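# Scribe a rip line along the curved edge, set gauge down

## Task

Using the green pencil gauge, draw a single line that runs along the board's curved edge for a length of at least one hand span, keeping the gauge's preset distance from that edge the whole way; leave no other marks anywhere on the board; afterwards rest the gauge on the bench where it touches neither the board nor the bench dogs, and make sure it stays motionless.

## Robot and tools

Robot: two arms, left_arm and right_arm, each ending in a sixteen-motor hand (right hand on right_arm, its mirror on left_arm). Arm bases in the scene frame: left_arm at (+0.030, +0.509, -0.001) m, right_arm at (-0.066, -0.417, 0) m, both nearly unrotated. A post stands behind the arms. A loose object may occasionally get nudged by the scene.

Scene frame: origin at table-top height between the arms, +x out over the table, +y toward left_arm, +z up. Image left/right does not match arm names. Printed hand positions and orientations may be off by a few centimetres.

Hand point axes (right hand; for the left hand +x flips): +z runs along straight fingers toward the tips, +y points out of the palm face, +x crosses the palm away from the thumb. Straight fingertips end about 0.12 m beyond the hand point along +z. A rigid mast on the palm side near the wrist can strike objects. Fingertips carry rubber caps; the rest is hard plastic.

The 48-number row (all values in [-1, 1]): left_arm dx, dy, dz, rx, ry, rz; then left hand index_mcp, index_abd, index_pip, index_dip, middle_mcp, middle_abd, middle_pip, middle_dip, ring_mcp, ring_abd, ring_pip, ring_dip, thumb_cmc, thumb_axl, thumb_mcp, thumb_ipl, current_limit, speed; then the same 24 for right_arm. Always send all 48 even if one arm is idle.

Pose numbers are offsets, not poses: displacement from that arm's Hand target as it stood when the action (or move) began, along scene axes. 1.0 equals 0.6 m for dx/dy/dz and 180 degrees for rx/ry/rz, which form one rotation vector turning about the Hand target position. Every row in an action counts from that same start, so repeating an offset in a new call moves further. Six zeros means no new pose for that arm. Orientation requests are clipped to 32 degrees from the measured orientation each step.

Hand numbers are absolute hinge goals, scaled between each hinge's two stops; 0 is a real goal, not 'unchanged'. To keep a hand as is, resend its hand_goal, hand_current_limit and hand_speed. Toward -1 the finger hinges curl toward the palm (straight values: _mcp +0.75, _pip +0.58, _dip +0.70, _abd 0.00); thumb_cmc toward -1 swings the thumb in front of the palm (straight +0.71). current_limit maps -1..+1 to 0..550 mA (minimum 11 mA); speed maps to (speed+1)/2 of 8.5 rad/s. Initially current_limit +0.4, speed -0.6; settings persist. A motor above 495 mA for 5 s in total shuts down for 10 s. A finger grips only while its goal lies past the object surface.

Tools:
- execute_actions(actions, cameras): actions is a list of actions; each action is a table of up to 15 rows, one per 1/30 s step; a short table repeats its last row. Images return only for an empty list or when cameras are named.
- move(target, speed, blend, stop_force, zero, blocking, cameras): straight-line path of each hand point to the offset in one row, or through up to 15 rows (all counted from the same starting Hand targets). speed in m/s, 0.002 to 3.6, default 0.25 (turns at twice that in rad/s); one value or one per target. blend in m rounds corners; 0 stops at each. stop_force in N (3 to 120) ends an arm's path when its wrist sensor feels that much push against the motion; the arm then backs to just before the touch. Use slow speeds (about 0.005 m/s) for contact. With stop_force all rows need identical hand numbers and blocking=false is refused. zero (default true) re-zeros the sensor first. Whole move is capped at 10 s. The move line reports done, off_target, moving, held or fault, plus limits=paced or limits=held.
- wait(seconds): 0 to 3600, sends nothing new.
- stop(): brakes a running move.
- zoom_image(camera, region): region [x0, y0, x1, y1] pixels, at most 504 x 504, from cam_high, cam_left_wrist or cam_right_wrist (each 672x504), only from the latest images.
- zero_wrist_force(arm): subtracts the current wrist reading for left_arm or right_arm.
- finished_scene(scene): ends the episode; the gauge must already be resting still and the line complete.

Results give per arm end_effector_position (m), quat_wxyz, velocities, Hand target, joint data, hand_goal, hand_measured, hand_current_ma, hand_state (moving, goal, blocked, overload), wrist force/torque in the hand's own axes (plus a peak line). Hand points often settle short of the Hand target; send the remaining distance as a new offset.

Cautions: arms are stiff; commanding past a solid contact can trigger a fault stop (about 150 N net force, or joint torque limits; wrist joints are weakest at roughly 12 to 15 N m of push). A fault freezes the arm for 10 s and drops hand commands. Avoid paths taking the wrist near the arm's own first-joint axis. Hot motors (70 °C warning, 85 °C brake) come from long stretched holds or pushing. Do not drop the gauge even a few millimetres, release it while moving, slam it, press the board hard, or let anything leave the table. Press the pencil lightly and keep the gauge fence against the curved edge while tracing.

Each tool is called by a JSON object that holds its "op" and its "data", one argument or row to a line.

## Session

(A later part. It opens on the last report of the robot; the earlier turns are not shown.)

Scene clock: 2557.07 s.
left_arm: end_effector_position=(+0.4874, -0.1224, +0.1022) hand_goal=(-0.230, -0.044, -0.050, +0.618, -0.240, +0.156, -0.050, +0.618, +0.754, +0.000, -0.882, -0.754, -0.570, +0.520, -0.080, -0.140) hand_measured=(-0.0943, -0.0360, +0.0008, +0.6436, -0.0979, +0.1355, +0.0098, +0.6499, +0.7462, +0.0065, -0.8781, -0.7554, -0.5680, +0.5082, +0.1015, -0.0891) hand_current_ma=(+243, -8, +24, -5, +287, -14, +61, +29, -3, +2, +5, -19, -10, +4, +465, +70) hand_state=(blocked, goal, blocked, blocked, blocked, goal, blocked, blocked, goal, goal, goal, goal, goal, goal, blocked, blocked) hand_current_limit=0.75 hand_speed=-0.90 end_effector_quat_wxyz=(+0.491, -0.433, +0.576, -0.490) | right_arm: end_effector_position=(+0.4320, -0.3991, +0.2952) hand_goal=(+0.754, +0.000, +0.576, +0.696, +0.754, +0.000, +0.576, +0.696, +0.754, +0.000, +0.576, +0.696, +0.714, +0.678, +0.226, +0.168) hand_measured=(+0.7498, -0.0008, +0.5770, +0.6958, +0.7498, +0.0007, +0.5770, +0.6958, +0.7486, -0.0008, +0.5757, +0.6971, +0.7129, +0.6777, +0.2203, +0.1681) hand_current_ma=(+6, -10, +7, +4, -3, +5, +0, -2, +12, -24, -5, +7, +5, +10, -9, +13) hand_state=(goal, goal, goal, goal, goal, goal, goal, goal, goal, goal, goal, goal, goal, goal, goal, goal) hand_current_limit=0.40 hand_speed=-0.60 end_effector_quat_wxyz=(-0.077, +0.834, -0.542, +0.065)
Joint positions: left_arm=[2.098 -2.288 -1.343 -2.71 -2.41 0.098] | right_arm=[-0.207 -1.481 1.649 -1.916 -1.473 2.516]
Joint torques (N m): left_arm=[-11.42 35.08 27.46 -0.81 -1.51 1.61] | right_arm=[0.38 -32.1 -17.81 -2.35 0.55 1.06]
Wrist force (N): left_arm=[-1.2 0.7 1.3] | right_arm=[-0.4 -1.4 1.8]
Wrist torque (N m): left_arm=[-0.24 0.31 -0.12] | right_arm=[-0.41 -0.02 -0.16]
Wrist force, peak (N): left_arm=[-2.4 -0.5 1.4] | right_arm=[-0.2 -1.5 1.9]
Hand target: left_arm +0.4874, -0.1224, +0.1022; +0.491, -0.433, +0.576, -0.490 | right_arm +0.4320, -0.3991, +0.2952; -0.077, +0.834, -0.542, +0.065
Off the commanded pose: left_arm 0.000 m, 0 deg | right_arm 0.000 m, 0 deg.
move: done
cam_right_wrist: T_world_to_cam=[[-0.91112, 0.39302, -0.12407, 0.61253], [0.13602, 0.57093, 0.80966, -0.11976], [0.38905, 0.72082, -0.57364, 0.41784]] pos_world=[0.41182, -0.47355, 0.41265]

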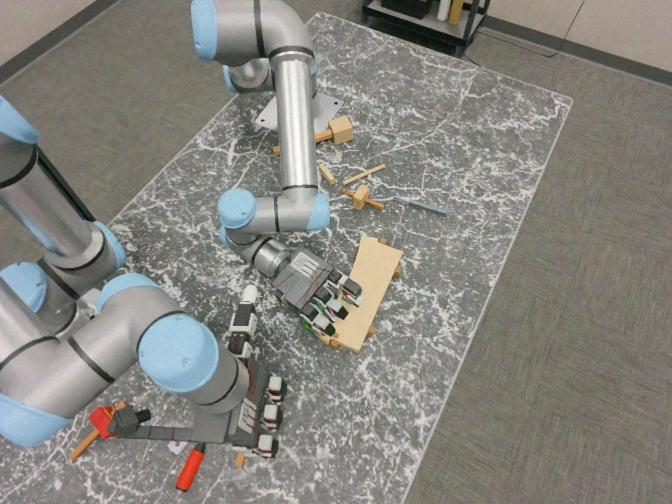

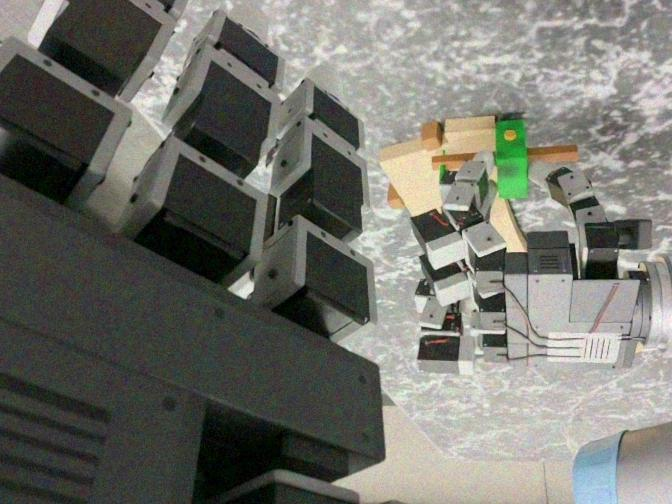

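{"op": "move", "data": {
  "target": [-0.0050,0.0007,0.0, 0,0,0, -0.23,-0.045,-0.05,0.617,-0.24,0.155,-0.05,0.617,0.753,0,-0.883,-0.754,-0.571,0.52,-0.08,-0.14,0.75,-0.9, 0,0,0,0,0,0, 0.754,0,0.576,0.696,0.754,0,0.576,0.696,0.754,0,0.576,0.696,0.714,0.678,0.226,0.168,0.4,-0.6],
  "speed": 0.02,
  "cameras": ["cam_right_wrist"]
}}

{"op": "zero_wrist_force", "data": {
  "arm": "left_arm"
}}

{"op": "zoom_image", "data": {
  "camera": "cam_right_wrist",
  "region": [430, 130, 480, 180]
}}

Scene clock: 2570.23 s.
left_arm: end_effector_position=(+0.4844, -0.1220, +0.1022) hand_goal=(-0.230, -0.044, -0.050, +0.618, -0.240, +0.156, -0.050, +0.618, +0.754, +0.000, -0.882, -0.754, -0.570, +0.520, -0.080, -0.140) hand_measured=(-0.0931, -0.0374, +0.0008, +0.6448, -0.1004, +0.1355, +0.0085, +0.6486, +0.7462, +0.0065, -0.8781, -0.7567, -0.5667, +0.5082, +0.1015, -0.0891) hand_current_ma=(+268, +6, +23, -8, +276, -8, +74, +17, +0, -7, -6, -9, +6, -15, +477, +91) hand_state=(blocked, goal, blocked, blocked, blocked, goal, blocked, blocked, goal, goal, goal, goal, goal, goal, blocked, blocked) hand_current_limit=0.75 hand_speed=-0.90 end_effector_quat_wxyz=(+0.491, -0.433, +0.576, -0.490) | right_arm: end_effector_position=(+0.4320, -0.3991, +0.2952) hand_goal=(+0.754, +0.000, +0.576, +0.696, +0.754, +0.000, +0.576, +0.696, +0.754, +0.000, +0.576, +0.696, +0.714, +0.678, +0.226, +0.168) hand_measured=(+0.7498, +0.0007, +0.5757, +0.6958, +0.7486, -0.0008, +0.5770, +0.6958, +0.7498, +0.0007, +0.5770, +0.6958, +0.7129, +0.6777, +0.2203, +0.1681) hand_current_ma=(+19, -8, +4, -4, +0, +12, -13, -8, -7, -6, +1, -6, +7, +18, +3, +17) hand_state=(goal, goal, goal, goal, goal, goal, goal, goal, goal, goal, goal, goal, goal, goal, goal, goal) hand_current_limit=0.40 hand_speed=-0.60 end_effector_quat_wxyz=(-0.077, +0.834, -0.542, +0.065)
Joint positions: left_arm=[2.094 -2.285 -1.348 -2.708 -2.414 0.098] | right_arm=[-0.207 -1.481 1.649 -1.916 -1.473 2.516]
Joint torques (N m): left_arm=[-11.34 57.68 8.59 2.79 -1.64 -1.44] | right_arm=[0.67 -33.27 -17.23 -2.4 0.57 1.03]
Wrist force (N): left_arm=[-1.3 0.4 2.0] | right_arm=[-0.4 -1.1 1.6]
Wrist torque (N m): left_arm=[-0.25 0.30 -0.10] | right_arm=[-0.36 -0.02 -0.15]
Wrist force, peak (N): left_arm=[-1.1 1.2 2.2] | right_arm=[-0.3 -1.3 2.0]
Hand target: left_arm +0.4844, -0.1220, +0.1022; +0.491, -0.433, +0.576, -0.490 | right_arm +0.4320, -0.3991, +0.2952; -0.077, +0.834, -0.542, +0.065
Off the commanded pose: left_arm 0.000 m, 0 deg | right_arm 0.000 m, 0 deg.
move: done
cam_right_wrist: T_world_to_cam=[[-0.91112, 0.39302, -0.12407, 0.61253], [0.13602, 0.57093, 0.80966, -0.11976], [0.38905, 0.72082, -0.57364, 0.41784]] pos_world=[0.41182, -0.47355, 0.41265]

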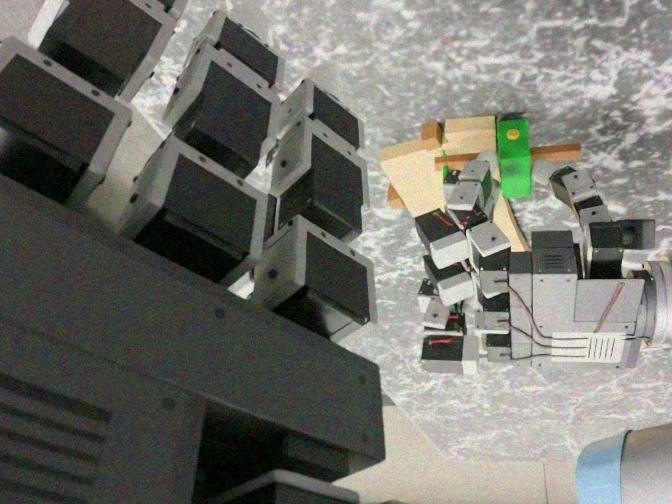

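Wrist force sensor zeroed.

Scaled by 10.080 from the camera's image (finer frame: 960x720).

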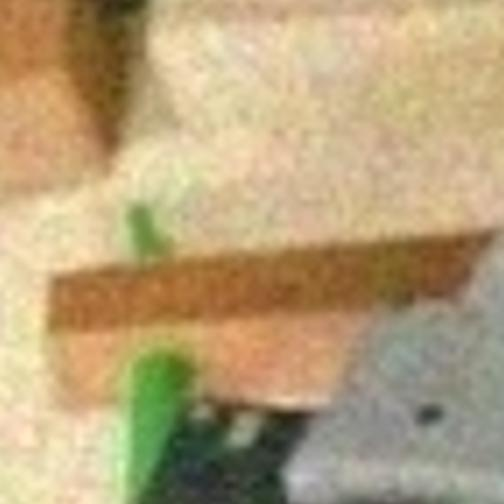

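{"op": "move", "data": {
  "target": [0.0042,-0.0006,0.0, 0,0,0, -0.23,-0.045,-0.05,0.617,-0.24,0.155,-0.05,0.617,0.753,0,-0.883,-0.754,-0.571,0.52,-0.08,-0.14,0.75,-0.9, 0,0,0,0,0,0, 0.754,0,0.576,0.696,0.754,0,0.576,0.696,0.754,0,0.576,0.696,0.714,0.678,0.226,0.168,0.4,-0.6],
  "speed": 0.01
}}

{"op": "move", "data": {
  "target": [0.0008,-0.0001,0.0, 0,0,0, -0.23,-0.045,-0.05,0.617,-0.24,0.155,-0.05,0.617,0.753,0,-0.883,-0.754,-0.571,0.52,-0.08,-0.14,0.75,-0.9, 0,0,0,0,0,0, 0.754,0,0.576,0.696,0.754,0,0.576,0.696,0.754,0,0.576,0.696,0.714,0.678,0.226,0.168,0.4,-0.6],
  "speed": 0.01
}}

{"op": "move", "data": {
  "target": [0.0008,-0.0001,0.0, 0,0,0, -0.23,-0.045,-0.05,0.617,-0.24,0.155,-0.05,0.617,0.753,0,-0.883,-0.754,-0.571,0.52,-0.08,-0.14,0.75,-0.9, 0,0,0,0,0,0, 0.754,0,0.576,0.696,0.754,0,0.576,0.696,0.754,0,0.576,0.696,0.714,0.678,0.226,0.168,0.4,-0.6],
  "speed": 0.01
}}

Scene clock: 2578.60 s.
left_arm: end_effector_position=(+0.4868, -0.1224, +0.1022) hand_goal=(-0.230, -0.044, -0.050, +0.618, -0.240, +0.156, -0.050, +0.618, +0.754, +0.000, -0.882, -0.754, -0.570, +0.520, -0.080, -0.140) hand_measured=(-0.0943, -0.0374, +0.0008, +0.6436, -0.1004, +0.1369, +0.0073, +0.6486, +0.7462, +0.0065, -0.8781, -0.7567, -0.5667, +0.5082, +0.1005, -0.0891) hand_current_ma=(+262, +15, +38, -4, +270, -13, +63, +33, +7, -4, +5, -9, +1, -12, +467, +94) hand_state=(blocked, goal, blocked, blocked, blocked, goal, blocked, blocked, goal, goal, goal, goal, goal, goal, blocked, blocked) hand_current_limit=0.75 hand_speed=-0.90 end_effector_quat_wxyz=(+0.491, -0.433, +0.576, -0.490) | right_arm: end_effector_position=(+0.4320, -0.3991, +0.2952) hand_goal=(+0.754, +0.000, +0.576, +0.696, +0.754, +0.000, +0.576, +0.696, +0.754, +0.000, +0.576, +0.696, +0.714, +0.678, +0.226, +0.168) hand_measured=(+0.7498, +0.0007, +0.5770, +0.6958, +0.7498, +0.0007, +0.5757, +0.6971, +0.7498, -0.0008, +0.5770, +0.6958, +0.7129, +0.6777, +0.2203, +0.1681) hand_current_ma=(+14, +10, +2, -2, -5, +3, +2, -8, +3, +4, -10, +0, +7, -1, +11, +9) hand_state=(goal, goal, goal, goal, goal, goal, goal, goal, goal, goal, goal, goal, goal, goal, goal, goal) hand_current_limit=0.40 hand_speed=-0.60 end_effector_quat_wxyz=(-0.077, +0.834, -0.542, +0.065)
Joint positions: left_arm=[2.097 -2.288 -1.344 -2.71 -2.411 0.098] | right_arm=[-0.207 -1.481 1.649 -1.916 -1.473 2.516]
Joint torques (N m): left_arm=[8.92 36.34 27.01 -1.01 1.37 1.35] | right_arm=[0.32 -32.57 -17.74 -2.19 0.65 0.97]
Wrist force (N, zeroed by zero_wrist_force on left_arm): left_arm=[0.0 0.5 0.1] | right_arm=[-0.2 -1.0 1.8]
Wrist torque (N m, zeroed by zero_wrist_force on left_arm): left_arm=[0.03 0.02 -0.01] | right_arm=[-0.36 -0.05 -0.14]
Wrist force, peak (N, zeroed by zero_wrist_force on left_arm): left_arm=[0.0 0.5 -0.2] | right_arm=[-0.1 -1.3 1.9]
Hand target: left_arm +0.4869, -0.1223, +0.1022; +0.491, -0.433, +0.576, -0.490 | right_arm +0.4320, -0.3991, +0.2952; -0.077, +0.834, -0.542, +0.065
Off the commanded pose: left_arm 0.000 m, 0 deg | right_arm 0.000 m, 0 deg.
move: done

Scene clock: 2579.10 s.
left_arm: end_effector_position=(+0.4874, -0.1224, +0.1022) hand_goal=(-0.230, -0.044, -0.050, +0.618, -0.240, +0.156, -0.050, +0.618, +0.754, +0.000, -0.882, -0.754, -0.570, +0.520, -0.080, -0.140) hand_measured=(-0.0943, -0.0374, +0.0008, +0.6436, -0.1004, +0.1355, +0.0085, +0.6499, +0.7474, +0.0065, -0.8781, -0.7554, -0.5680, +0.5082, +0.1015, -0.0891) hand_current_ma=(+240, -1, +29, +7, +262, -11, +47, +23, +0, +6, -10, -8, +13, -2, +467, +88) hand_state=(blocked, goal, blocked, blocked, blocked, goal, blocked, blocked, goal, goal, goal, goal, goal, goal, blocked, blocked) hand_current_limit=0.75 hand_speed=-0.90 end_effector_quat_wxyz=(+0.491, -0.433, +0.576, -0.490) | right_arm: end_effector_position=(+0.4320, -0.3991, +0.2952) hand_goal=(+0.754, +0.000, +0.576, +0.696, +0.754, +0.000, +0.576, +0.696, +0.754, +0.000, +0.576, +0.696, +0.714, +0.678, +0.226, +0.168) hand_measured=(+0.7498, -0.0008, +0.5770, +0.6958, +0.7498, +0.0007, +0.5770, +0.6958, +0.7498, -0.0008, +0.5770, +0.6958, +0.7142, +0.6777, +0.2203, +0.1681) hand_current_ma=(+7, -7, +11, +7, -9, +12, -3, -15, -12, -5, +6, -5, +8, +12, +2, +5) hand_state=(goal, goal, goal, goal, goal, goal, goal, goal, goal, goal, goal, goal, goal, goal, goal, goal) hand_current_limit=0.40 hand_speed=-0.60 end_effector_quat_wxyz=(-0.077, +0.834, -0.542, +0.065)
Joint positions: left_arm=[2.098 -2.288 -1.343 -2.71 -2.41 0.098] | right_arm=[-0.207 -1.481 1.649 -1.916 -1.473 2.516]
Joint torques (N m): left_arm=[11.36 35.95 26.87 -0.92 1.41 1.71] | right_arm=[-0.55 -32.33 -16.77 -2.34 0.65 1.16]
Wrist force (N, zeroed by zero_wrist_force on left_arm): left_arm=[-0.3 0.0 -0.7] | right_arm=[-0.3 -1.1 1.7]
Wrist torque (N m, zeroed by zero_wrist_force on left_arm): left_arm=[-0.01 0.03 -0.01] | right_arm=[-0.37 -0.03 -0.15]
Wrist force, peak (N, zeroed by zero_wrist_force on left_arm): left_arm=[-0.3 0.0 -1.0] | right_arm=[-0.3 -1.2 1.9]
Hand target: left_arm +0.4874, -0.1224, +0.1022; +0.491, -0.433, +0.576, -0.490 | right_arm +0.4320, -0.3991, +0.2952; -0.077, +0.834, -0.542, +0.065
Off the commanded pose: left_arm 0.000 m, 0 deg | right_arm 0.000 m, 0 deg.
move: done

Scene clock: 2579.60 s.
left_arm: end_effector_position=(+0.4879, -0.1225, +0.1022) hand_goal=(-0.230, -0.044, -0.050, +0.618, -0.240, +0.156, -0.050, +0.618, +0.754, +0.000, -0.882, -0.754, -0.570, +0.520, -0.080, -0.140) hand_measured=(-0.0955, -0.0374, -0.0004, +0.6436, -0.1004, +0.1369, +0.0085, +0.6486, +0.7474, +0.0065, -0.8781, -0.7554, -0.5693, +0.5082, +0.1015, -0.0901) hand_current_ma=(+247, -7, +24, -1, +255, -15, +63, +28, -3, -3, -23, -7, +14, -17, +474, +80) hand_state=(blocked, goal, blocked, blocked, blocked, goal, blocked, blocked, goal, goal, goal, goal, goal, goal, blocked, blocked) hand_current_limit=0.75 hand_speed=-0.90 end_effector_quat_wxyz=(+0.491, -0.433, +0.576, -0.490) | right_arm: end_effector_position=(+0.4320, -0.3991, +0.2952) hand_goal=(+0.754, +0.000, +0.576, +0.696, +0.754, +0.000, +0.576, +0.696, +0.754, +0.000, +0.576, +0.696, +0.714, +0.678, +0.226, +0.168) hand_measured=(+0.7498, +0.0007, +0.5770, +0.6945, +0.7498, +0.0007, +0.5770, +0.6958, +0.7498, +0.0007, +0.5770, +0.6971, +0.7129, +0.6767, +0.2203, +0.1681) hand_current_ma=(+10, +6, +14, +14, +8, +15, +0, -4, -2, -19, -6, +7, +13, +10, -2, -2) hand_state=(goal, goal, goal, goal, goal, goal, goal, goal, goal, goal, goal, goal, goal, goal, goal, goal) hand_current_limit=0.40 hand_speed=-0.60 end_effector_quat_wxyz=(-0.077, +0.834, -0.542, +0.065)
Joint positions: left_arm=[2.099 -2.289 -1.342 -2.711 -2.41 0.098] | right_arm=[-0.207 -1.481 1.649 -1.916 -1.473 2.516]
Joint torques (N m): left_arm=[11.01 35.67 26.66 -0.79 1.32 1.62] | right_arm=[-0.05 -32.79 -17.96 -2.38 0.69 0.98]
Wrist force (N, zeroed by zero_wrist_force on left_arm): left_arm=[-0.5 -0.5 -1.4] | right_arm=[-0.2 -1.1 1.8]
Wrist torque (N m, zeroed by zero_wrist_force on left_arm): left_arm=[-0.04 0.03 -0.01] | right_arm=[-0.37 -0.05 -0.15]
Wrist force, peak (N, zeroed by zero_wrist_force on left_arm): left_arm=[-0.5 -0.3 -1.5] | right_arm=[-0.4 -1.3 2.0]
Hand target: left_arm +0.4879, -0.1225, +0.1022; +0.491, -0.433, +0.576, -0.490 | right_arm +0.4320, -0.3991, +0.2952; -0.077, +0.834, -0.542, +0.065
Off the commanded pose: left_arm 0.000 m, 0 deg | right_arm 0.000 m, 0 deg.
move: done

{"op": "move", "data": {
  "target": [0,0,-0.0058, 0,0,0, -0.23,-0.045,-0.05,0.617,-0.24,0.155,-0.05,0.617,0.753,0,-0.883,-0.754,-0.571,0.52,-0.08,-0.14,0.75,-0.9, 0,0,0,0,0,0, 0.754,0,0.576,0.696,0.754,0,0.576,0.696,0.754,0,0.576,0.696,0.714,0.678,0.226,0.168,0.4,-0.6],
  "speed": 0.01
}}

{"op": "move", "data": {
  "target": [0,0,-0.00125, 0,0,0, -0.23,-0.045,-0.05,0.617,-0.24,0.155,-0.05,0.617,0.753,0,-0.883,-0.754,-0.571,0.52,-0.08,-0.14,0.75,-0.9, 0,0,0,0,0,0, 0.754,0,0.576,0.696,0.754,0,0.576,0.696,0.754,0,0.576,0.696,0.714,0.678,0.226,0.168,0.4,-0.6],
  "speed": 0.01
}}

{"op": "move", "data": {
  "target": [0,0,-0.00125, 0,0,0, -0.23,-0.045,-0.05,0.617,-0.24,0.155,-0.05,0.617,0.753,0,-0.883,-0.754,-0.571,0.52,-0.08,-0.14,0.75,-0.9, 0,0,0,0,0,0, 0.754,0,0.576,0.696,0.754,0,0.576,0.696,0.754,0,0.576,0.696,0.714,0.678,0.226,0.168,0.4,-0.6],
  "speed": 0.01,
  "cameras": ["cam_right_wrist"]
}}

{"op": "zoom_image", "data": {
  "camera": "cam_right_wrist",
  "region": [430, 130, 480, 180]
}}

Scene clock: 2589.70 s.
left_arm: end_effector_position=(+0.4879, -0.1225, +0.0988) hand_goal=(-0.230, -0.044, -0.050, +0.618, -0.240, +0.156, -0.050, +0.618, +0.754, +0.000, -0.882, -0.754, -0.570, +0.520, -0.080, -0.140) hand_measured=(-0.0955, -0.0374, -0.0004, +0.6436, -0.1004, +0.1369, +0.0111, +0.6486, +0.7486, +0.0065, -0.8781, -0.7554, -0.5705, +0.5082, +0.1005, -0.0901) hand_current_ma=(+242, +6, +34, -3, +262, -7, +69, +24, -6, -18, -18, -12, +3, +0, +467, +84) hand_state=(blocked, goal, blocked, blocked, blocked, goal, blocked, blocked, goal, goal, goal, goal, goal, goal, blocked, blocked) hand_current_limit=0.75 hand_speed=-0.90 end_effector_quat_wxyz=(+0.491, -0.433, +0.576, -0.490) | right_arm: end_effector_position=(+0.4320, -0.3991, +0.2952) hand_goal=(+0.754, +0.000, +0.576, +0.696, +0.754, +0.000, +0.576, +0.696, +0.754, +0.000, +0.576, +0.696, +0.714, +0.678, +0.226, +0.168) hand_measured=(+0.7486, +0.0007, +0.5770, +0.6971, +0.7498, +0.0007, +0.5770, +0.6958, +0.7486, +0.0007, +0.5770, +0.6958, +0.7129, +0.6777, +0.2203, +0.1672) hand_current_ma=(+7, +4, +16, -3, -13, +13, -7, -5, -3, -18, -9, +0, +15, +3, -4, +3) hand_state=(goal, goal, goal, goal, goal, goal, goal, goal, goal, goal, goal, goal, goal, goal, goal, goal) hand_current_limit=0.40 hand_speed=-0.60 end_effector_quat_wxyz=(-0.077, +0.834, -0.542, +0.065)
Joint positions: left_arm=[2.099 -2.293 -1.344 -2.704 -2.41 0.098] | right_arm=[-0.207 -1.481 1.649 -1.916 -1.473 2.516]
Joint torques (N m): left_arm=[11.88 34.62 8.19 2.98 1.22 1.15] | right_arm=[0.98 -31.63 -17.64 -2.32 0.83 0.93]
Wrist force (N, zeroed by zero_wrist_force on left_arm): left_arm=[-0.2 -0.5 -1.9] | right_arm=[-0.3 -1.1 1.7]
Wrist torque (N m, zeroed by zero_wrist_force on left_arm): left_arm=[-0.04 0.01 -0.02] | right_arm=[-0.36 -0.03 -0.15]
Wrist force, peak (N, zeroed by zero_wrist_force on left_arm): left_arm=[-0.3 -0.8 -1.8] | right_arm=[-0.2 -1.3 2.0]
Hand target: left_arm +0.4879, -0.1225, +0.0987; +0.491, -0.433, +0.576, -0.490 | right_arm +0.4320, -0.3991, +0.2952; -0.077, +0.834, -0.542, +0.065
Off the commanded pose: left_arm 0.000 m, 0 deg | right_arm 0.000 m, 0 deg.
move: done

Scene clock: 2590.20 s.
left_arm: end_effector_position=(+0.4879, -0.1225, +0.0980) hand_goal=(-0.230, -0.044, -0.050, +0.618, -0.240, +0.156, -0.050, +0.618, +0.754, +0.000, -0.882, -0.754, -0.570, +0.520, -0.080, -0.140) hand_measured=(-0.0979, -0.0389, -0.0004, +0.6436, -0.1016, +0.1355, +0.0085, +0.6486, +0.7462, +0.0065, -0.8781, -0.7554, -0.5705, +0.5082, +0.1025, -0.0891) hand_current_ma=(+254, +14, +28, +11, +285, -16, +59, +2, -3, -15, -3, -12, +11, -15, +475, +80) hand_state=(blocked, goal, blocked, blocked, blocked, goal, blocked, blocked, goal, goal, goal, goal, goal, goal, blocked, blocked) hand_current_limit=0.75 hand_speed=-0.90 end_effector_quat_wxyz=(+0.491, -0.433, +0.576, -0.490) | right_arm: end_effector_position=(+0.4320, -0.3991, +0.2952) hand_goal=(+0.754, +0.000, +0.576, +0.696, +0.754, +0.000, +0.576, +0.696, +0.754, +0.000, +0.576, +0.696, +0.714, +0.678, +0.226, +0.168) hand_measured=(+0.7498, +0.0007, +0.5770, +0.6958, +0.7498, +0.0007, +0.5770, +0.6958, +0.7498, +0.0007, +0.5770, +0.6958, +0.7129, +0.6767, +0.2203, +0.1672) hand_current_ma=(+1, +3, +3, -9, -2, +21, +1, +2, +5, -2, -9, -1, -2, +5, +2, +7) hand_state=(goal, goal, goal, goal, goal, goal, goal, goal, goal, goal, goal, goal, goal, goal, goal, goal) hand_current_limit=0.40 hand_speed=-0.60 end_effector_quat_wxyz=(-0.077, +0.834, -0.542, +0.065)
Joint positions: left_arm=[2.099 -2.293 -1.345 -2.702 -2.41 0.098] | right_arm=[-0.207 -1.481 1.649 -1.916 -1.473 2.516]
Joint torques (N m): left_arm=[11.17 34.02 7.4 2.94 1.13 0.8] | right_arm=[-0.02 -31.5 -16.7 -2.3 0.64 0.92]
Wrist force (N, zeroed by zero_wrist_force on left_arm): left_arm=[0.0 -2.2 -3.9] | right_arm=[-0.4 -1.1 1.7]
Wrist torque (N m, zeroed by zero_wrist_force on left_arm): left_arm=[-0.16 -0.01 0.00] | right_arm=[-0.37 -0.02 -0.16]
Wrist force, peak (N, zeroed by zero_wrist_force on left_arm): left_arm=[-0.5 -3.3 -3.8] | right_arm=[-0.3 -1.2 1.9]
Hand target: left_arm +0.4879, -0.1225, +0.0980; +0.491, -0.433, +0.576, -0.490 | right_arm +0.4320, -0.3991, +0.2952; -0.077, +0.834, -0.542, +0.065
Off the commanded pose: left_arm 0.000 m, 0 deg | right_arm 0.000 m, 0 deg.
move: done

Scene clock: 2590.70 s.
left_arm: end_effector_position=(+0.4879, -0.1225, +0.0972) hand_goal=(-0.230, -0.044, -0.050, +0.618, -0.240, +0.156, -0.050, +0.618, +0.754, +0.000, -0.882, -0.754, -0.570, +0.520, -0.080, -0.140) hand_measured=(-0.1004, -0.0374, -0.0004, +0.6423, -0.1040, +0.1369, +0.0073, +0.6486, +0.7474, +0.0065, -0.8781, -0.7567, -0.5680, +0.5050, +0.1045, -0.0872) hand_current_ma=(+249, +9, +50, +0, +252, -13, +58, +24, +2, -3, -1, -17, -10, -25, +467, +88) hand_state=(blocked, goal, blocked, blocked, blocked, goal, blocked, blocked, goal, goal, goal, goal, goal, goal, blocked, blocked) hand_current_limit=0.75 hand_speed=-0.90 end_effector_quat_wxyz=(+0.491, -0.433, +0.576, -0.490) | right_arm: end_effector_position=(+0.4320, -0.3991, +0.2952) hand_goal=(+0.754, +0.000, +0.576, +0.696, +0.754, +0.000, +0.576, +0.696, +0.754, +0.000, +0.576, +0.696, +0.714, +0.678, +0.226, +0.168) hand_measured=(+0.7498, +0.0007, +0.5757, +0.6958, +0.7498, -0.0008, +0.5770, +0.6958, +0.7498, -0.0008, +0.5770, +0.6958, +0.7129, +0.6767, +0.2193, +0.1681) hand_current_ma=(+15, -1, +14, +3, -3, +1, +8, +0, +10, -10, -5, -6, -4, +1, -10, +8) hand_state=(goal, goal, goal, goal, goal, goal, goal, goal, goal, goal, goal, goal, goal, goal, goal, goal) hand_current_limit=0.40 hand_speed=-0.60 end_effector_quat_wxyz=(-0.077, +0.834, -0.542, +0.065)
Joint positions: left_arm=[2.099 -2.294 -1.346 -2.701 -2.41 0.098] | right_arm=[-0.207 -1.481 1.649 -1.916 -1.473 2.516]
Joint torques (N m): left_arm=[11.17 32.89 8.07 2.75 1.04 0.86] | right_arm=[-0.16 -33.47 -16.59 -2.27 0.69 0.88]
Wrist force (N, zeroed by zero_wrist_force on left_arm): left_arm=[-0.2 -4.7 -5.2] | right_arm=[-0.3 -1.2 1.8]
Wrist torque (N m, zeroed by zero_wrist_force on left_arm): left_arm=[-0.34 -0.01 0.01] | right_arm=[-0.39 -0.03 -0.15]
Wrist force, peak (N, zeroed by zero_wrist_force on left_arm): left_arm=[-0.6 -5.3 -5.1] | right_arm=[-0.3 -1.2 2.0]
Hand target: left_arm +0.4879, -0.1225, +0.0972; +0.491, -0.433, +0.576, -0.490 | right_arm +0.4320, -0.3991, +0.2952; -0.077, +0.834, -0.542, +0.065
Off the commanded pose: left_arm 0.000 m, 0 deg | right_arm 0.000 m, 0 deg.
move: done
cam_right_wrist: T_world_to_cam=[[-0.91112, 0.39302, -0.12407, 0.61253], [0.13602, 0.57093, 0.80966, -0.11976], [0.38905, 0.72082, -0.57364, 0.41784]] pos_world=[0.41182, -0.47355, 0.41265]

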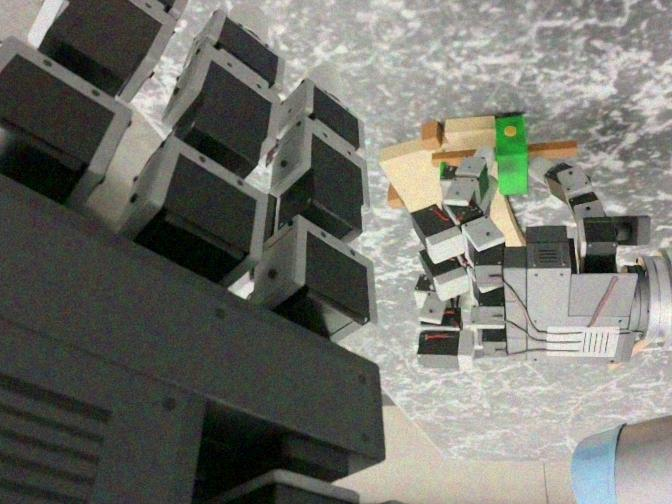

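Scaled by 10.080 from the camera's image (finer frame: 960x720).

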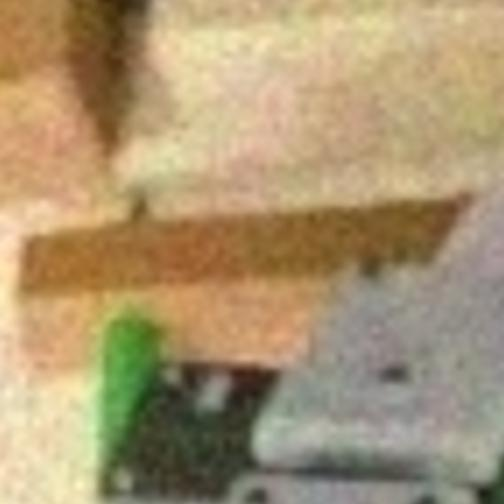

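{"op": "move", "data": {
  "target": [-0.0010,0.00015,0.0010, 0,0,0, -0.23,-0.045,-0.05,0.617,-0.24,0.155,-0.05,0.617,0.753,0,-0.883,-0.754,-0.571,0.52,-0.08,-0.14,0.75,-0.9, 0,0,0,0,0,0, 0.754,0,0.576,0.696,0.754,0,0.576,0.696,0.754,0,0.576,0.696,0.714,0.678,0.226,0.168,0.4,-0.6],
  "speed": 0.01
}}

{"op": "move", "data": {
  "target": [0.0012,0.0083,0.0, 0,0,0.0026, -0.23,-0.045,-0.05,0.617,-0.24,0.155,-0.05,0.617,0.753,0,-0.883,-0.754,-0.571,0.52,-0.08,-0.14,0.75,-0.9, 0,0,0,0,0,0, 0.754,0,0.576,0.696,0.754,0,0.576,0.696,0.754,0,0.576,0.696,0.714,0.678,0.226,0.168,0.4,-0.6],
  "speed": 0.01
}}

{"op": "move", "data": {
  "target": [0.0011,0.0083,0.0, 0,0,0.0026, -0.23,-0.045,-0.05,0.617,-0.24,0.155,-0.05,0.617,0.753,0,-0.883,-0.754,-0.571,0.52,-0.08,-0.14,0.75,-0.9, 0,0,0,0,0,0, 0.754,0,0.576,0.696,0.754,0,0.576,0.696,0.754,0,0.576,0.696,0.714,0.678,0.226,0.168,0.4,-0.6],
  "speed": 0.01,
  "cameras": ["cam_right_wrist"]
}}

{"op": "zoom_image", "data": {
  "camera": "cam_right_wrist",
  "region": [420, 100, 540, 200]
}}

Scene clock: 2604.27 s.
left_arm: end_effector_position=(+0.4873, -0.1224, +0.0978) hand_goal=(-0.230, -0.044, -0.050, +0.618, -0.240, +0.156, -0.050, +0.618, +0.754, +0.000, -0.882, -0.754, -0.570, +0.520, -0.080, -0.140) hand_measured=(-0.0979, -0.0330, +0.0021, +0.6448, -0.1040, +0.1369, +0.0111, +0.6486, +0.7474, +0.0080, -0.8781, -0.7579, -0.5680, +0.5061, +0.1025, -0.0853) hand_current_ma=(+233, -2, +42, +8, +258, -23, +67, +34, -5, -9, +4, -7, -6, -27, +472, +82) hand_state=(blocked, goal, blocked, blocked, blocked, goal, blocked, blocked, goal, goal, goal, goal, goal, goal, blocked, blocked) hand_current_limit=0.75 hand_speed=-0.90 end_effector_quat_wxyz=(+0.491, -0.433, +0.576, -0.490) | right_arm: end_effector_position=(+0.4320, -0.3991, +0.2952) hand_goal=(+0.754, +0.000, +0.576, +0.696, +0.754, +0.000, +0.576, +0.696, +0.754, +0.000, +0.576, +0.696, +0.714, +0.678, +0.226, +0.168) hand_measured=(+0.7498, +0.0007, +0.5770, +0.6958, +0.7498, +0.0007, +0.5770, +0.6958, +0.7486, +0.0007, +0.5770, +0.6971, +0.7129, +0.6777, +0.2203, +0.1681) hand_current_ma=(+1, +13, +6, -3, -8, +3, -14, -6, +13, -26, +0, -5, +2, +5, -19, +7) hand_state=(goal, goal, goal, goal, goal, goal, goal, goal, goal, goal, goal, goal, goal, goal, goal, goal) hand_current_limit=0.40 hand_speed=-0.60 end_effector_quat_wxyz=(-0.077, +0.834, -0.542, +0.065)
Joint positions: left_arm=[2.098 -2.293 -1.346 -2.701 -2.41 0.098] | right_arm=[-0.207 -1.481 1.649 -1.916 -1.473 2.516]
Joint torques (N m): left_arm=[-9.9 58.25 9.1 -0.85 -1.53 -0.16] | right_arm=[-0.51 -32.85 -17.22 -2.3 0.55 1.1]
Wrist force (N, zeroed by zero_wrist_force on left_arm): left_arm=[-0.2 0.3 -0.4] | right_arm=[-0.3 -1.1 1.6]
Wrist torque (N m, zeroed by zero_wrist_force on left_arm): left_arm=[0.03 0.05 -0.03] | right_arm=[-0.36 -0.03 -0.15]
Wrist force, peak (N, zeroed by zero_wrist_force on left_arm): left_arm=[-0.7 -6.0 -5.2] | right_arm=[-0.4 -1.3 1.9]
Hand target: left_arm +0.4873, -0.1224, +0.0978; +0.491, -0.433, +0.576, -0.490 | right_arm +0.4320, -0.3991, +0.2952; -0.077, +0.834, -0.542, +0.065
Off the commanded pose: left_arm 0.000 m, 0 deg | right_arm 0.000 m, 0 deg.
move: done

Scene clock: 2605.03 s.
left_arm: end_effector_position=(+0.4880, -0.1174, +0.0978) hand_goal=(-0.230, -0.044, -0.050, +0.618, -0.240, +0.156, -0.050, +0.618, +0.754, +0.000, -0.882, -0.754, -0.570, +0.520, -0.080, -0.140) hand_measured=(-0.0991, -0.0330, +0.0021, +0.6448, -0.1040, +0.1384, +0.0124, +0.6499, +0.7462, +0.0080, -0.8781, -0.7554, -0.5667, +0.5050, +0.1015, -0.0863) hand_current_ma=(+244, +17, +27, -5, +260, -2, +66, +25, +7, -2, -21, -3, +14, -13, +480, +87) hand_state=(blocked, goal, blocked, blocked, blocked, goal, blocked, blocked, goal, goal, goal, goal, goal, goal, blocked, blocked) hand_current_limit=0.75 hand_speed=-0.90 end_effector_quat_wxyz=(+0.493, -0.435, +0.574, -0.488) | right_arm: end_effector_position=(+0.4320, -0.3991, +0.2952) hand_goal=(+0.754, +0.000, +0.576, +0.696, +0.754, +0.000, +0.576, +0.696, +0.754, +0.000, +0.576, +0.696, +0.714, +0.678, +0.226, +0.168) hand_measured=(+0.7498, -0.0008, +0.5770, +0.6958, +0.7498, +0.0007, +0.5757, +0.6958, +0.7498, -0.0008, +0.5757, +0.6958, +0.7129, +0.6777, +0.2193, +0.1681) hand_current_ma=(+3, +7, +4, +4, +1, +19, -8, +4, +1, -6, -8, +6, +9, +4, +0, +18) hand_state=(goal, goal, goal, goal, goal, goal, goal, goal, goal, goal, goal, goal, goal, goal, goal, goal) hand_current_limit=0.40 hand_speed=-0.60 end_effector_quat_wxyz=(-0.077, +0.834, -0.542, +0.065)
Joint positions: left_arm=[2.101 -2.287 -1.357 -2.697 -2.415 0.098] | right_arm=[-0.207 -1.481 1.649 -1.916 -1.473 2.516]
Joint torques (N m): left_arm=[10.8 57.63 9.44 2.68 -1.64 -1.37] | right_arm=[-0.01 -33.32 -17.79 -2.43 0.63 1.03]
Wrist force (N, zeroed by zero_wrist_force on left_arm): left_arm=[0.5 -0.2 -0.4] | right_arm=[-0.4 -1.1 1.9]
Wrist torque (N m, zeroed by zero_wrist_force on left_arm): left_arm=[-0.03 -0.02 0.01] | right_arm=[-0.39 -0.02 -0.16]
Wrist force, peak (N, zeroed by zero_wrist_force on left_arm): left_arm=[0.1 0.7 -0.2] | right_arm=[-0.1 -1.3 2.0]
Hand target: left_arm +0.4880, -0.1174, +0.0978; +0.493, -0.436, +0.574, -0.488 | right_arm +0.4320, -0.3991, +0.2952; -0.077, +0.834, -0.542, +0.065
Off the commanded pose: left_arm 0.000 m, 0 deg | right_arm 0.000 m, 0 deg.
move: done

Scene clock: 2605.80 s.
left_arm: end_effector_position=(+0.4886, -0.1125, +0.0978) hand_goal=(-0.230, -0.044, -0.050, +0.618, -0.240, +0.156, -0.050, +0.618, +0.754, +0.000, -0.882, -0.754, -0.570, +0.520, -0.080, -0.140) hand_measured=(-0.0991, -0.0330, +0.0021, +0.6448, -0.1040, +0.1399, +0.0111, +0.6499, +0.7462, +0.0051, -0.8781, -0.7567, -0.5680, +0.5050, +0.1025, -0.0853) hand_current_ma=(+249, +7, +37, +10, +267, -8, +65, +28, +25, -4, +0, -10, -4, -8, +469, +79) hand_state=(blocked, goal, blocked, blocked, blocked, goal, blocked, blocked, goal, goal, goal, goal, goal, goal, blocked, blocked) hand_current_limit=0.75 hand_speed=-0.90 end_effector_quat_wxyz=(+0.495, -0.438, +0.572, -0.486) | right_arm: end_effector_position=(+0.4320, -0.3991, +0.2952) hand_goal=(+0.754, +0.000, +0.576, +0.696, +0.754, +0.000, +0.576, +0.696, +0.754, +0.000, +0.576, +0.696, +0.714, +0.678, +0.226, +0.168) hand_measured=(+0.7498, +0.0007, +0.5770, +0.6958, +0.7498, +0.0007, +0.5782, +0.6971, +0.7498, -0.0008, +0.5757, +0.6958, +0.7129, +0.6767, +0.2203, +0.1681) hand_current_ma=(+7, +3, +7, +0, +2, +13, -2, +1, -9, +1, -2, -2, +5, +1, -11, +0) hand_state=(goal, goal, goal, goal, goal, goal, goal, goal, goal, goal, goal, goal, goal, goal, goal, goal) hand_current_limit=0.40 hand_speed=-0.60 end_effector_quat_wxyz=(-0.077, +0.834, -0.542, +0.065)
Joint positions: left_arm=[2.105 -2.281 -1.368 -2.692 -2.42 0.097] | right_arm=[-0.207 -1.481 1.649 -1.916 -1.473 2.516]
Joint torques (N m): left_arm=[12 55.64 7.53 2.76 -1.57 -1.43] | right_arm=[0.4 -33.34 -17.19 -2.31 0.56 0.88]
Wrist force (N, zeroed by zero_wrist_force on left_arm): left_arm=[0.2 -0.2 -0.5] | right_arm=[-0.3 -1.1 1.8]
Wrist torque (N m, zeroed by zero_wrist_force on left_arm): left_arm=[-0.01 0.02 0.05] | right_arm=[-0.37 -0.03 -0.15]
Wrist force, peak (N, zeroed by zero_wrist_force on left_arm): left_arm=[0.5 -0.4 -0.5] | right_arm=[-0.4 -1.3 1.9]
Hand target: left_arm +0.4886, -0.1124, +0.0978; +0.495, -0.438, +0.572, -0.486 | right_arm +0.4320, -0.3991, +0.2952; -0.077, +0.834, -0.542, +0.065
Off the commanded pose: left_arm 0.000 m, 0 deg | right_arm 0.000 m, 0 deg.
move: done
cam_right_wrist: T_world_to_cam=[[-0.91112, 0.39302, -0.12407, 0.61253], [0.13602, 0.57093, 0.80966, -0.11976], [0.38905, 0.72082, -0.57364, 0.41784]] pos_world=[0.41182, -0.47355, 0.41265]

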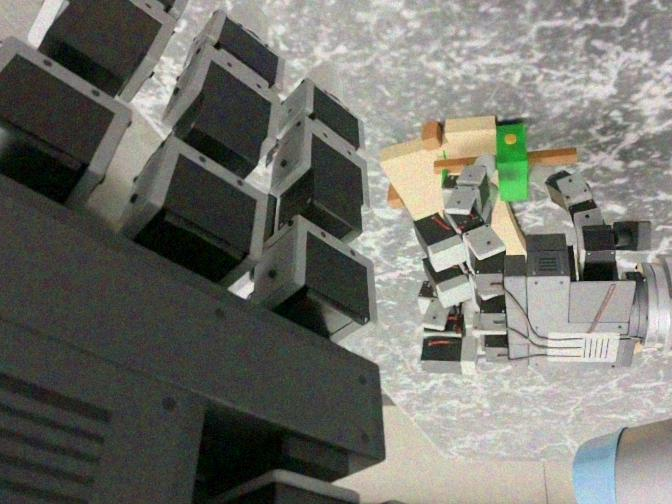

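Scaled by 4.200 from the camera's image (finer frame: 960x720).

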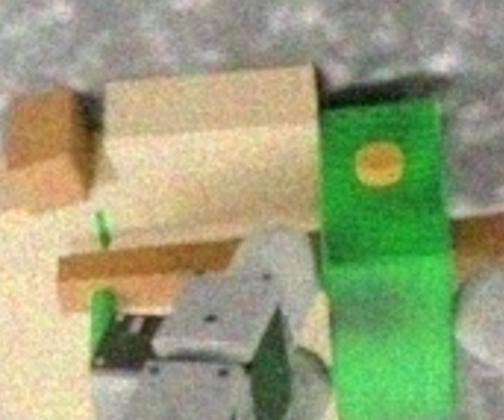

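{"op": "zoom_image", "data": {
  "camera": "cam_right_wrist",
  "region": [430, 135, 480, 185]
}}

Scaled by 10.080 from the camera's image (finer frame: 960x720).

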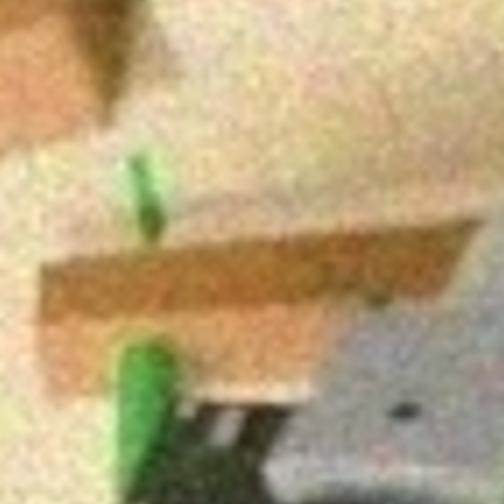

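{"op": "move", "data": {
  "target": [0.0013,-0.0002,0.0, 0,0,0, -0.23,-0.045,-0.05,0.617,-0.24,0.155,-0.05,0.617,0.753,0,-0.883,-0.754,-0.571,0.52,-0.08,-0.14,0.75,-0.9, 0,0,0,0,0,0, 0.754,0,0.576,0.696,0.754,0,0.576,0.696,0.754,0,0.576,0.696,0.714,0.678,0.226,0.168,0.4,-0.6],
  "speed": 0.01,
  "cameras": ["cam_right_wrist"]
}}

{"op": "zoom_image", "data": {
  "camera": "cam_right_wrist",
  "region": [430, 135, 480, 185]
}}

Scene clock: 2630.30 s.
left_arm: end_effector_position=(+0.4894, -0.1125, +0.0979) hand_goal=(-0.230, -0.044, -0.050, +0.618, -0.240, +0.156, -0.050, +0.618, +0.754, +0.000, -0.882, -0.754, -0.570, +0.520, -0.080, -0.140) hand_measured=(-0.1016, -0.0330, +0.0021, +0.6436, -0.1052, +0.1413, +0.0111, +0.6499, +0.7474, +0.0065, -0.8781, -0.7554, -0.5693, +0.5050, +0.1035, -0.0853) hand_current_ma=(+215, -6, +31, +16, +238, -7, +74, +28, +6, -12, -15, +5, -4, -12, +472, +89) hand_state=(blocked, goal, blocked, blocked, blocked, goal, blocked, blocked, goal, goal, goal, goal, goal, goal, blocked, blocked) hand_current_limit=0.75 hand_speed=-0.90 end_effector_quat_wxyz=(+0.495, -0.438, +0.572, -0.486) | right_arm: end_effector_position=(+0.4320, -0.3991, +0.2952) hand_goal=(+0.754, +0.000, +0.576, +0.696, +0.754, +0.000, +0.576, +0.696, +0.754, +0.000, +0.576, +0.696, +0.714, +0.678, +0.226, +0.168) hand_measured=(+0.7498, -0.0008, +0.5770, +0.6958, +0.7498, -0.0008, +0.5770, +0.6971, +0.7486, +0.0007, +0.5770, +0.6958, +0.7142, +0.6777, +0.2203, +0.1681) hand_current_ma=(-5, -4, +10, +6, +1, +15, -1, -14, +2, -5, -6, +9, +2, +10, -5, +7) hand_state=(goal, goal, goal, goal, goal, goal, goal, goal, goal, goal, goal, goal, goal, goal, goal, goal) hand_current_limit=0.40 hand_speed=-0.60 end_effector_quat_wxyz=(-0.077, +0.834, -0.542, +0.065)
Joint positions: left_arm=[2.106 -2.282 -1.367 -2.693 -2.419 0.097] | right_arm=[-0.207 -1.481 1.649 -1.916 -1.473 2.516]
Joint torques (N m): left_arm=[13.55 34.01 26.61 -0.52 1.23 0.52] | right_arm=[-0.6 -32.56 -17.25 -2.21 0.7 0.79]
Wrist force (N, zeroed by zero_wrist_force on left_arm): left_arm=[-0.3 -0.6 -4.3] | right_arm=[0.0 -1.1 1.7]
Wrist torque (N m, zeroed by zero_wrist_force on left_arm): left_arm=[-0.08 0.02 0.07] | right_arm=[-0.37 -0.07 -0.13]
Wrist force, peak (N, zeroed by zero_wrist_force on left_arm): left_arm=[-0.4 -1.0 -4.3] | right_arm=[-0.3 -1.3 2.1]
Hand target: left_arm +0.4894, -0.1125, +0.0978; +0.495, -0.438, +0.572, -0.486 | right_arm +0.4320, -0.3991, +0.2952; -0.077, +0.834, -0.542, +0.065
Off the commanded pose: left_arm 0.000 m, 0 deg | right_arm 0.000 m, 0 deg.
move: done
cam_right_wrist: T_world_to_cam=[[-0.91112, 0.39302, -0.12407, 0.61253], [0.13602, 0.57093, 0.80966, -0.11976], [0.38905, 0.72082, -0.57364, 0.41784]] pos_world=[0.41182, -0.47355, 0.41265]

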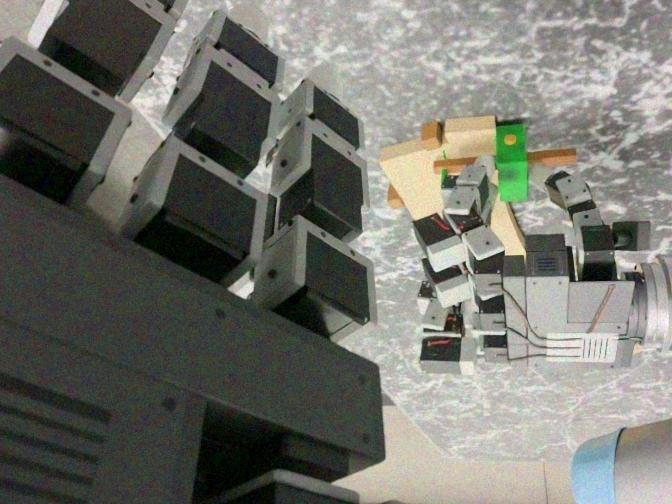

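Scaled by 10.080 from the camera's image (finer frame: 960x720).

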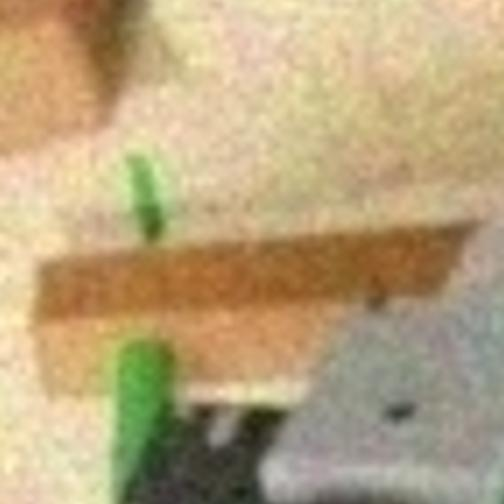

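{"op": "move", "data": {
  "target": [0.0008,0.0143,0.0, 0,0,0.0044, -0.23,-0.045,-0.05,0.617,-0.24,0.155,-0.05,0.617,0.753,0,-0.883,-0.754,-0.571,0.52,-0.08,-0.14,0.75,-0.9, 0,0,0,0,0,0, 0.754,0,0.576,0.696,0.754,0,0.576,0.696,0.754,0,0.576,0.696,0.714,0.678,0.226,0.168,0.4,-0.6],
  "speed": 0.01
}}

{"op": "move", "data": {
  "target": [0.0018,0.0143,0.0, 0,0,0.0044, -0.23,-0.045,-0.05,0.617,-0.24,0.155,-0.05,0.617,0.753,0,-0.883,-0.754,-0.571,0.52,-0.08,-0.14,0.75,-0.9, 0,0,0,0,0,0, 0.754,0,0.576,0.696,0.754,0,0.576,0.696,0.754,0,0.576,0.696,0.714,0.678,0.226,0.168,0.4,-0.6],
  "speed": 0.01,
  "cameras": ["cam_right_wrist"]
}}

{"op": "zoom_image", "data": {
  "camera": "cam_right_wrist",
  "region": [420, 110, 540, 210]
}}

Scene clock: 2662.33 s.
left_arm: end_effector_position=(+0.4899, -0.1040, +0.0978) hand_goal=(-0.230, -0.044, -0.050, +0.618, -0.240, +0.156, -0.050, +0.618, +0.754, +0.000, -0.882, -0.754, -0.570, +0.520, -0.080, -0.140) hand_measured=(-0.1016, -0.0213, +0.0021, +0.6448, -0.1076, +0.1501, +0.0150, +0.6550, +0.7462, +0.0065, -0.8768, -0.7554, -0.5617, +0.5050, +0.1025, -0.0844) hand_current_ma=(+240, +15, +36, +3, +247, -21, +71, +33, -3, +2, -4, +0, +6, -15, +471, +98) hand_state=(blocked, moving, blocked, blocked, blocked, moving, blocked, blocked, goal, goal, goal, goal, goal, goal, blocked, blocked) hand_current_limit=0.75 hand_speed=-0.90 end_effector_quat_wxyz=(+0.498, -0.442, +0.569, -0.483) | right_arm: end_effector_position=(+0.4320, -0.3991, +0.2952) hand_goal=(+0.754, +0.000, +0.576, +0.696, +0.754, +0.000, +0.576, +0.696, +0.754, +0.000, +0.576, +0.696, +0.714, +0.678, +0.226, +0.168) hand_measured=(+0.7498, -0.0008, +0.5770, +0.6958, +0.7498, -0.0008, +0.5770, +0.6958, +0.7486, +0.0007, +0.5770, +0.6958, +0.7129, +0.6767, +0.2203, +0.1672) hand_current_ma=(+15, -1, -6, -2, -1, +15, -10, -14, -11, -12, -9, +13, +17, -4, -5, +8) hand_state=(goal, goal, goal, goal, goal, goal, goal, goal, goal, goal, goal, goal, goal, goal, goal, goal) hand_current_limit=0.40 hand_speed=-0.60 end_effector_quat_wxyz=(-0.077, +0.834, -0.542, +0.065)
Joint positions: left_arm=[2.111 -2.271 -1.386 -2.685 -2.428 0.097] | right_arm=[-0.207 -1.481 1.649 -1.916 -1.473 2.516]
Joint torques (N m): left_arm=[11.3 56.21 8.83 2.61 -1.58 -1.31] | right_arm=[-0.28 -31.81 -17.39 -2.16 0.55 0.79]
Wrist force (N, zeroed by zero_wrist_force on left_arm): left_arm=[0.0 -0.2 -0.4] | right_arm=[-0.4 -1.2 1.7]
Wrist torque (N m, zeroed by zero_wrist_force on left_arm): left_arm=[-0.02 0.06 0.09] | right_arm=[-0.38 -0.02 -0.16]
Wrist force, peak (N, zeroed by zero_wrist_force on left_arm): left_arm=[1.7 -3.6 -4.9] | right_arm=[-0.3 -1.2 2.1]
Hand target: left_arm +0.4899, -0.1040, +0.0978; +0.498, -0.442, +0.569, -0.483 | right_arm +0.4320, -0.3991, +0.2952; -0.077, +0.834, -0.542, +0.065
Off the commanded pose: left_arm 0.000 m, 0 deg | right_arm 0.000 m, 0 deg.
move: done

Scene clock: 2663.47 s.
left_arm: end_effector_position=(+0.4910, -0.0954, +0.0978) hand_goal=(-0.230, -0.044, -0.050, +0.618, -0.240, +0.156, -0.050, +0.618, +0.754, +0.000, -0.882, -0.754, -0.570, +0.520, -0.080, -0.140) hand_measured=(-0.1004, -0.0228, +0.0034, +0.6436, -0.1064, +0.1501, +0.0150, +0.6537, +0.7462, +0.0065, -0.8781, -0.7554, -0.5642, +0.5040, +0.1025, -0.0863) hand_current_ma=(+235, +10, +28, -10, +245, -27, +67, +31, +1, +16, -8, -16, +11, -28, +474, +95) hand_state=(blocked, blocked, blocked, blocked, blocked, goal, blocked, blocked, goal, goal, goal, goal, goal, goal, blocked, blocked) hand_current_limit=0.75 hand_speed=-0.90 end_effector_quat_wxyz=(+0.501, -0.446, +0.566, -0.479) | right_arm: end_effector_position=(+0.4320, -0.3991, +0.2952) hand_goal=(+0.754, +0.000, +0.576, +0.696, +0.754, +0.000, +0.576, +0.696, +0.754, +0.000, +0.576, +0.696, +0.714, +0.678, +0.226, +0.168) hand_measured=(+0.7498, +0.0007, +0.5757, +0.6958, +0.7498, +0.0007, +0.5770, +0.6958, +0.7498, +0.0007, +0.5770, +0.6958, +0.7142, +0.6777, +0.2203, +0.1681) hand_current_ma=(+14, -5, -8, -6, -9, +7, -8, -5, +9, +2, -3, +4, +9, +12, -14, +8) hand_state=(goal, goal, goal, goal, goal, goal, goal, goal, goal, goal, goal, goal, goal, goal, goal, goal) hand_current_limit=0.40 hand_speed=-0.60 end_effector_quat_wxyz=(-0.077, +0.834, -0.542, +0.065)
Joint positions: left_arm=[2.117 -2.261 -1.404 -2.677 -2.436 0.096] | right_arm=[-0.207 -1.481 1.649 -1.916 -1.473 2.516]
Joint torques (N m): left_arm=[10.5 57.07 8.11 2.68 -1.77 -1.28] | right_arm=[-0.26 -33.28 -17.68 -2.13 0.58 0.97]
Wrist force (N, zeroed by zero_wrist_force on left_arm): left_arm=[0.3 -0.2 -0.5] | right_arm=[-0.3 -1.1 1.8]
Wrist torque (N m, zeroed by zero_wrist_force on left_arm): left_arm=[-0.03 0.04 0.08] | right_arm=[-0.38 -0.02 -0.16]
Wrist force, peak (N, zeroed by zero_wrist_force on left_arm): left_arm=[0.0 -0.7 -0.7] | right_arm=[-0.3 -1.2 2.0]
Hand target: left_arm +0.4910, -0.0954, +0.0978; +0.501, -0.446, +0.566, -0.479 | right_arm +0.4320, -0.3991, +0.2952; -0.077, +0.834, -0.542, +0.065
Off the commanded pose: left_arm 0.000 m, 0 deg | right_arm 0.000 m, 0 deg.
move: done
cam_right_wrist: T_world_to_cam=[[-0.91112, 0.39302, -0.12407, 0.61253], [0.13602, 0.57093, 0.80966, -0.11976], [0.38905, 0.72082, -0.57364, 0.41784]] pos_world=[0.41182, -0.47355, 0.41265]

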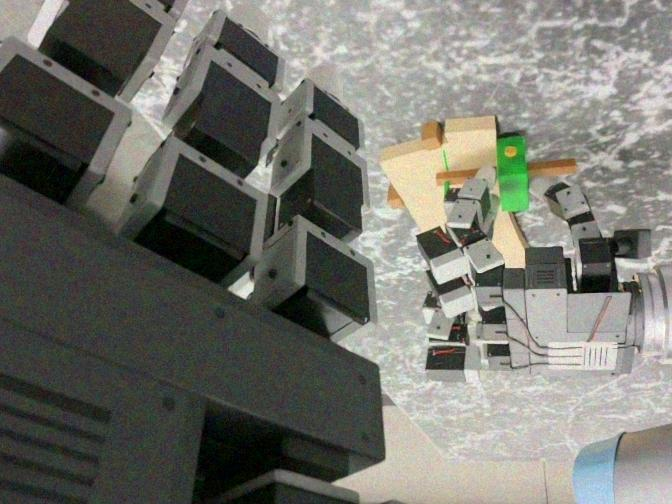

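Scaled by 4.200 from the camera's image (finer frame: 960x720).

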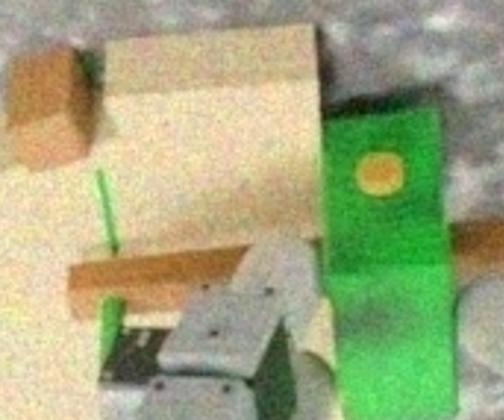

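{"op": "move", "data": {
  "target": [
    [0.0021,0.0173,0.0, 0,0,0.0053, -0.23,-0.045,-0.05,0.617,-0.24,0.155,-0.05,0.617,0.753,0,-0.883,-0.754,-0.571,0.52,-0.08,-0.14,0.75,-0.9, 0,0,0,0,0,0, 0.754,0,0.576,0.696,0.754,0,0.576,0.696,0.754,0,0.576,0.696,0.714,0.678,0.226,0.168,0.4,-0.6],
    [0.0038,0.0345,0.0, 0,0,0.01055, -0.23,-0.045,-0.05,0.617,-0.24,0.155,-0.05,0.617,0.753,0,-0.883,-0.754,-0.571,0.52,-0.08,-0.14,0.75,-0.9, 0,0,0,0,0,0, 0.754,0,0.576,0.696,0.754,0,0.576,0.696,0.754,0,0.576,0.696,0.714,0.678,0.226,0.168,0.4,-0.6]
  ],
  "speed": 0.015,
  "blend": 0.001,
  "cameras": ["cam_right_wrist"]
}}

{"op": "zoom_image", "data": {
  "camera": "cam_right_wrist",
  "region": [420, 120, 540, 220]
}}

Scene clock: 2675.27 s.
left_arm: end_effector_position=(+0.4933, -0.0747, +0.0978) hand_goal=(-0.230, -0.044, -0.050, +0.618, -0.240, +0.156, -0.050, +0.618, +0.754, +0.000, -0.882, -0.754, -0.570, +0.520, -0.080, -0.140) hand_measured=(-0.1016, -0.0213, +0.0021, +0.6436, -0.1088, +0.1516, +0.0150, +0.6550, +0.7474, +0.0051, -0.8781, -0.7554, -0.5617, +0.5040, +0.1035, -0.0863) hand_current_ma=(+246, +18, +47, -2, +244, -17, +72, +21, +5, +0, -3, -6, +13, -24, +470, +89) hand_state=(blocked, blocked, blocked, blocked, blocked, goal, blocked, blocked, goal, goal, goal, goal, goal, goal, blocked, blocked) hand_current_limit=0.75 hand_speed=-0.90 end_effector_quat_wxyz=(+0.509, -0.455, +0.559, -0.471) | right_arm: end_effector_position=(+0.4320, -0.3991, +0.2952) hand_goal=(+0.754, +0.000, +0.576, +0.696, +0.754, +0.000, +0.576, +0.696, +0.754, +0.000, +0.576, +0.696, +0.714, +0.678, +0.226, +0.168) hand_measured=(+0.7498, +0.0007, +0.5770, +0.6971, +0.7498, +0.0007, +0.5770, +0.6958, +0.7498, -0.0008, +0.5770, +0.6958, +0.7129, +0.6767, +0.2203, +0.1672) hand_current_ma=(+16, -10, +18, -5, -1, +11, -4, +0, -4, +1, -20, -9, +18, +5, -3, -3) hand_state=(goal, goal, goal, goal, goal, goal, goal, goal, goal, goal, goal, goal, goal, goal, goal, goal) hand_current_limit=0.40 hand_speed=-0.60 end_effector_quat_wxyz=(-0.077, +0.834, -0.542, +0.065)
Joint positions: left_arm=[2.131 -2.237 -1.448 -2.659 -2.454 0.094] | right_arm=[-0.207 -1.481 1.649 -1.916 -1.473 2.516]
Joint torques (N m): left_arm=[12.75 54.45 8.1 2.29 -1.86 -1.13] | right_arm=[0.14 -32.42 -16.74 -2.1 0.63 0.89]
Wrist force (N, zeroed by zero_wrist_force on left_arm): left_arm=[1.9 -1.5 -2.9] | right_arm=[-0.2 -1.1 1.7]
Wrist torque (N m, zeroed by zero_wrist_force on left_arm): left_arm=[-0.14 -0.08 -0.04] | right_arm=[-0.37 -0.04 -0.14]
Wrist force, peak (N, zeroed by zero_wrist_force on left_arm): left_arm=[2.5 -0.5 -2.9] | right_arm=[-0.1 -1.1 2.1]
Hand target: left_arm +0.4933, -0.0747, +0.0978; +0.509, -0.455, +0.559, -0.471 | right_arm +0.4320, -0.3991, +0.2952; -0.077, +0.834, -0.542, +0.065
Off the commanded pose: left_arm 0.000 m, 0 deg | right_arm 0.000 m, 0 deg.
move: done
cam_right_wrist: T_world_to_cam=[[-0.91112, 0.39302, -0.12407, 0.61253], [0.13602, 0.57093, 0.80966, -0.11976], [0.38905, 0.72082, -0.57364, 0.41784]] pos_world=[0.41182, -0.47355, 0.41265]

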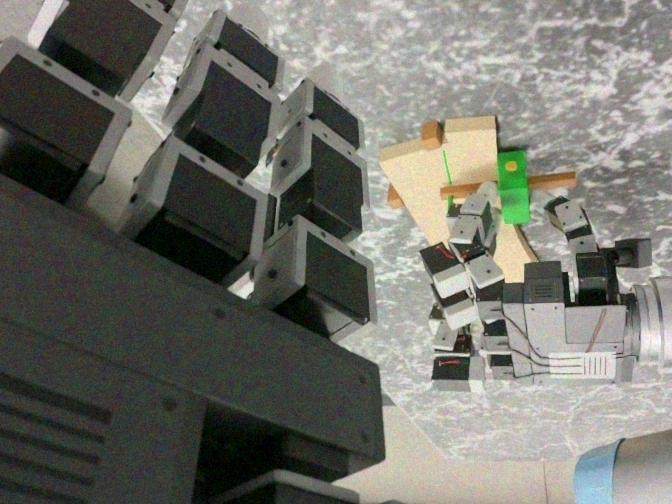

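Scaled by 4.200 from the camera's image (finer frame: 960x720).

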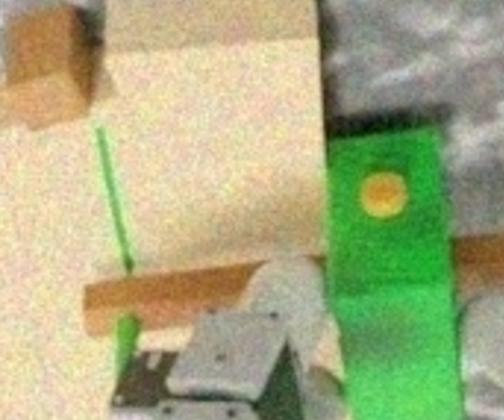

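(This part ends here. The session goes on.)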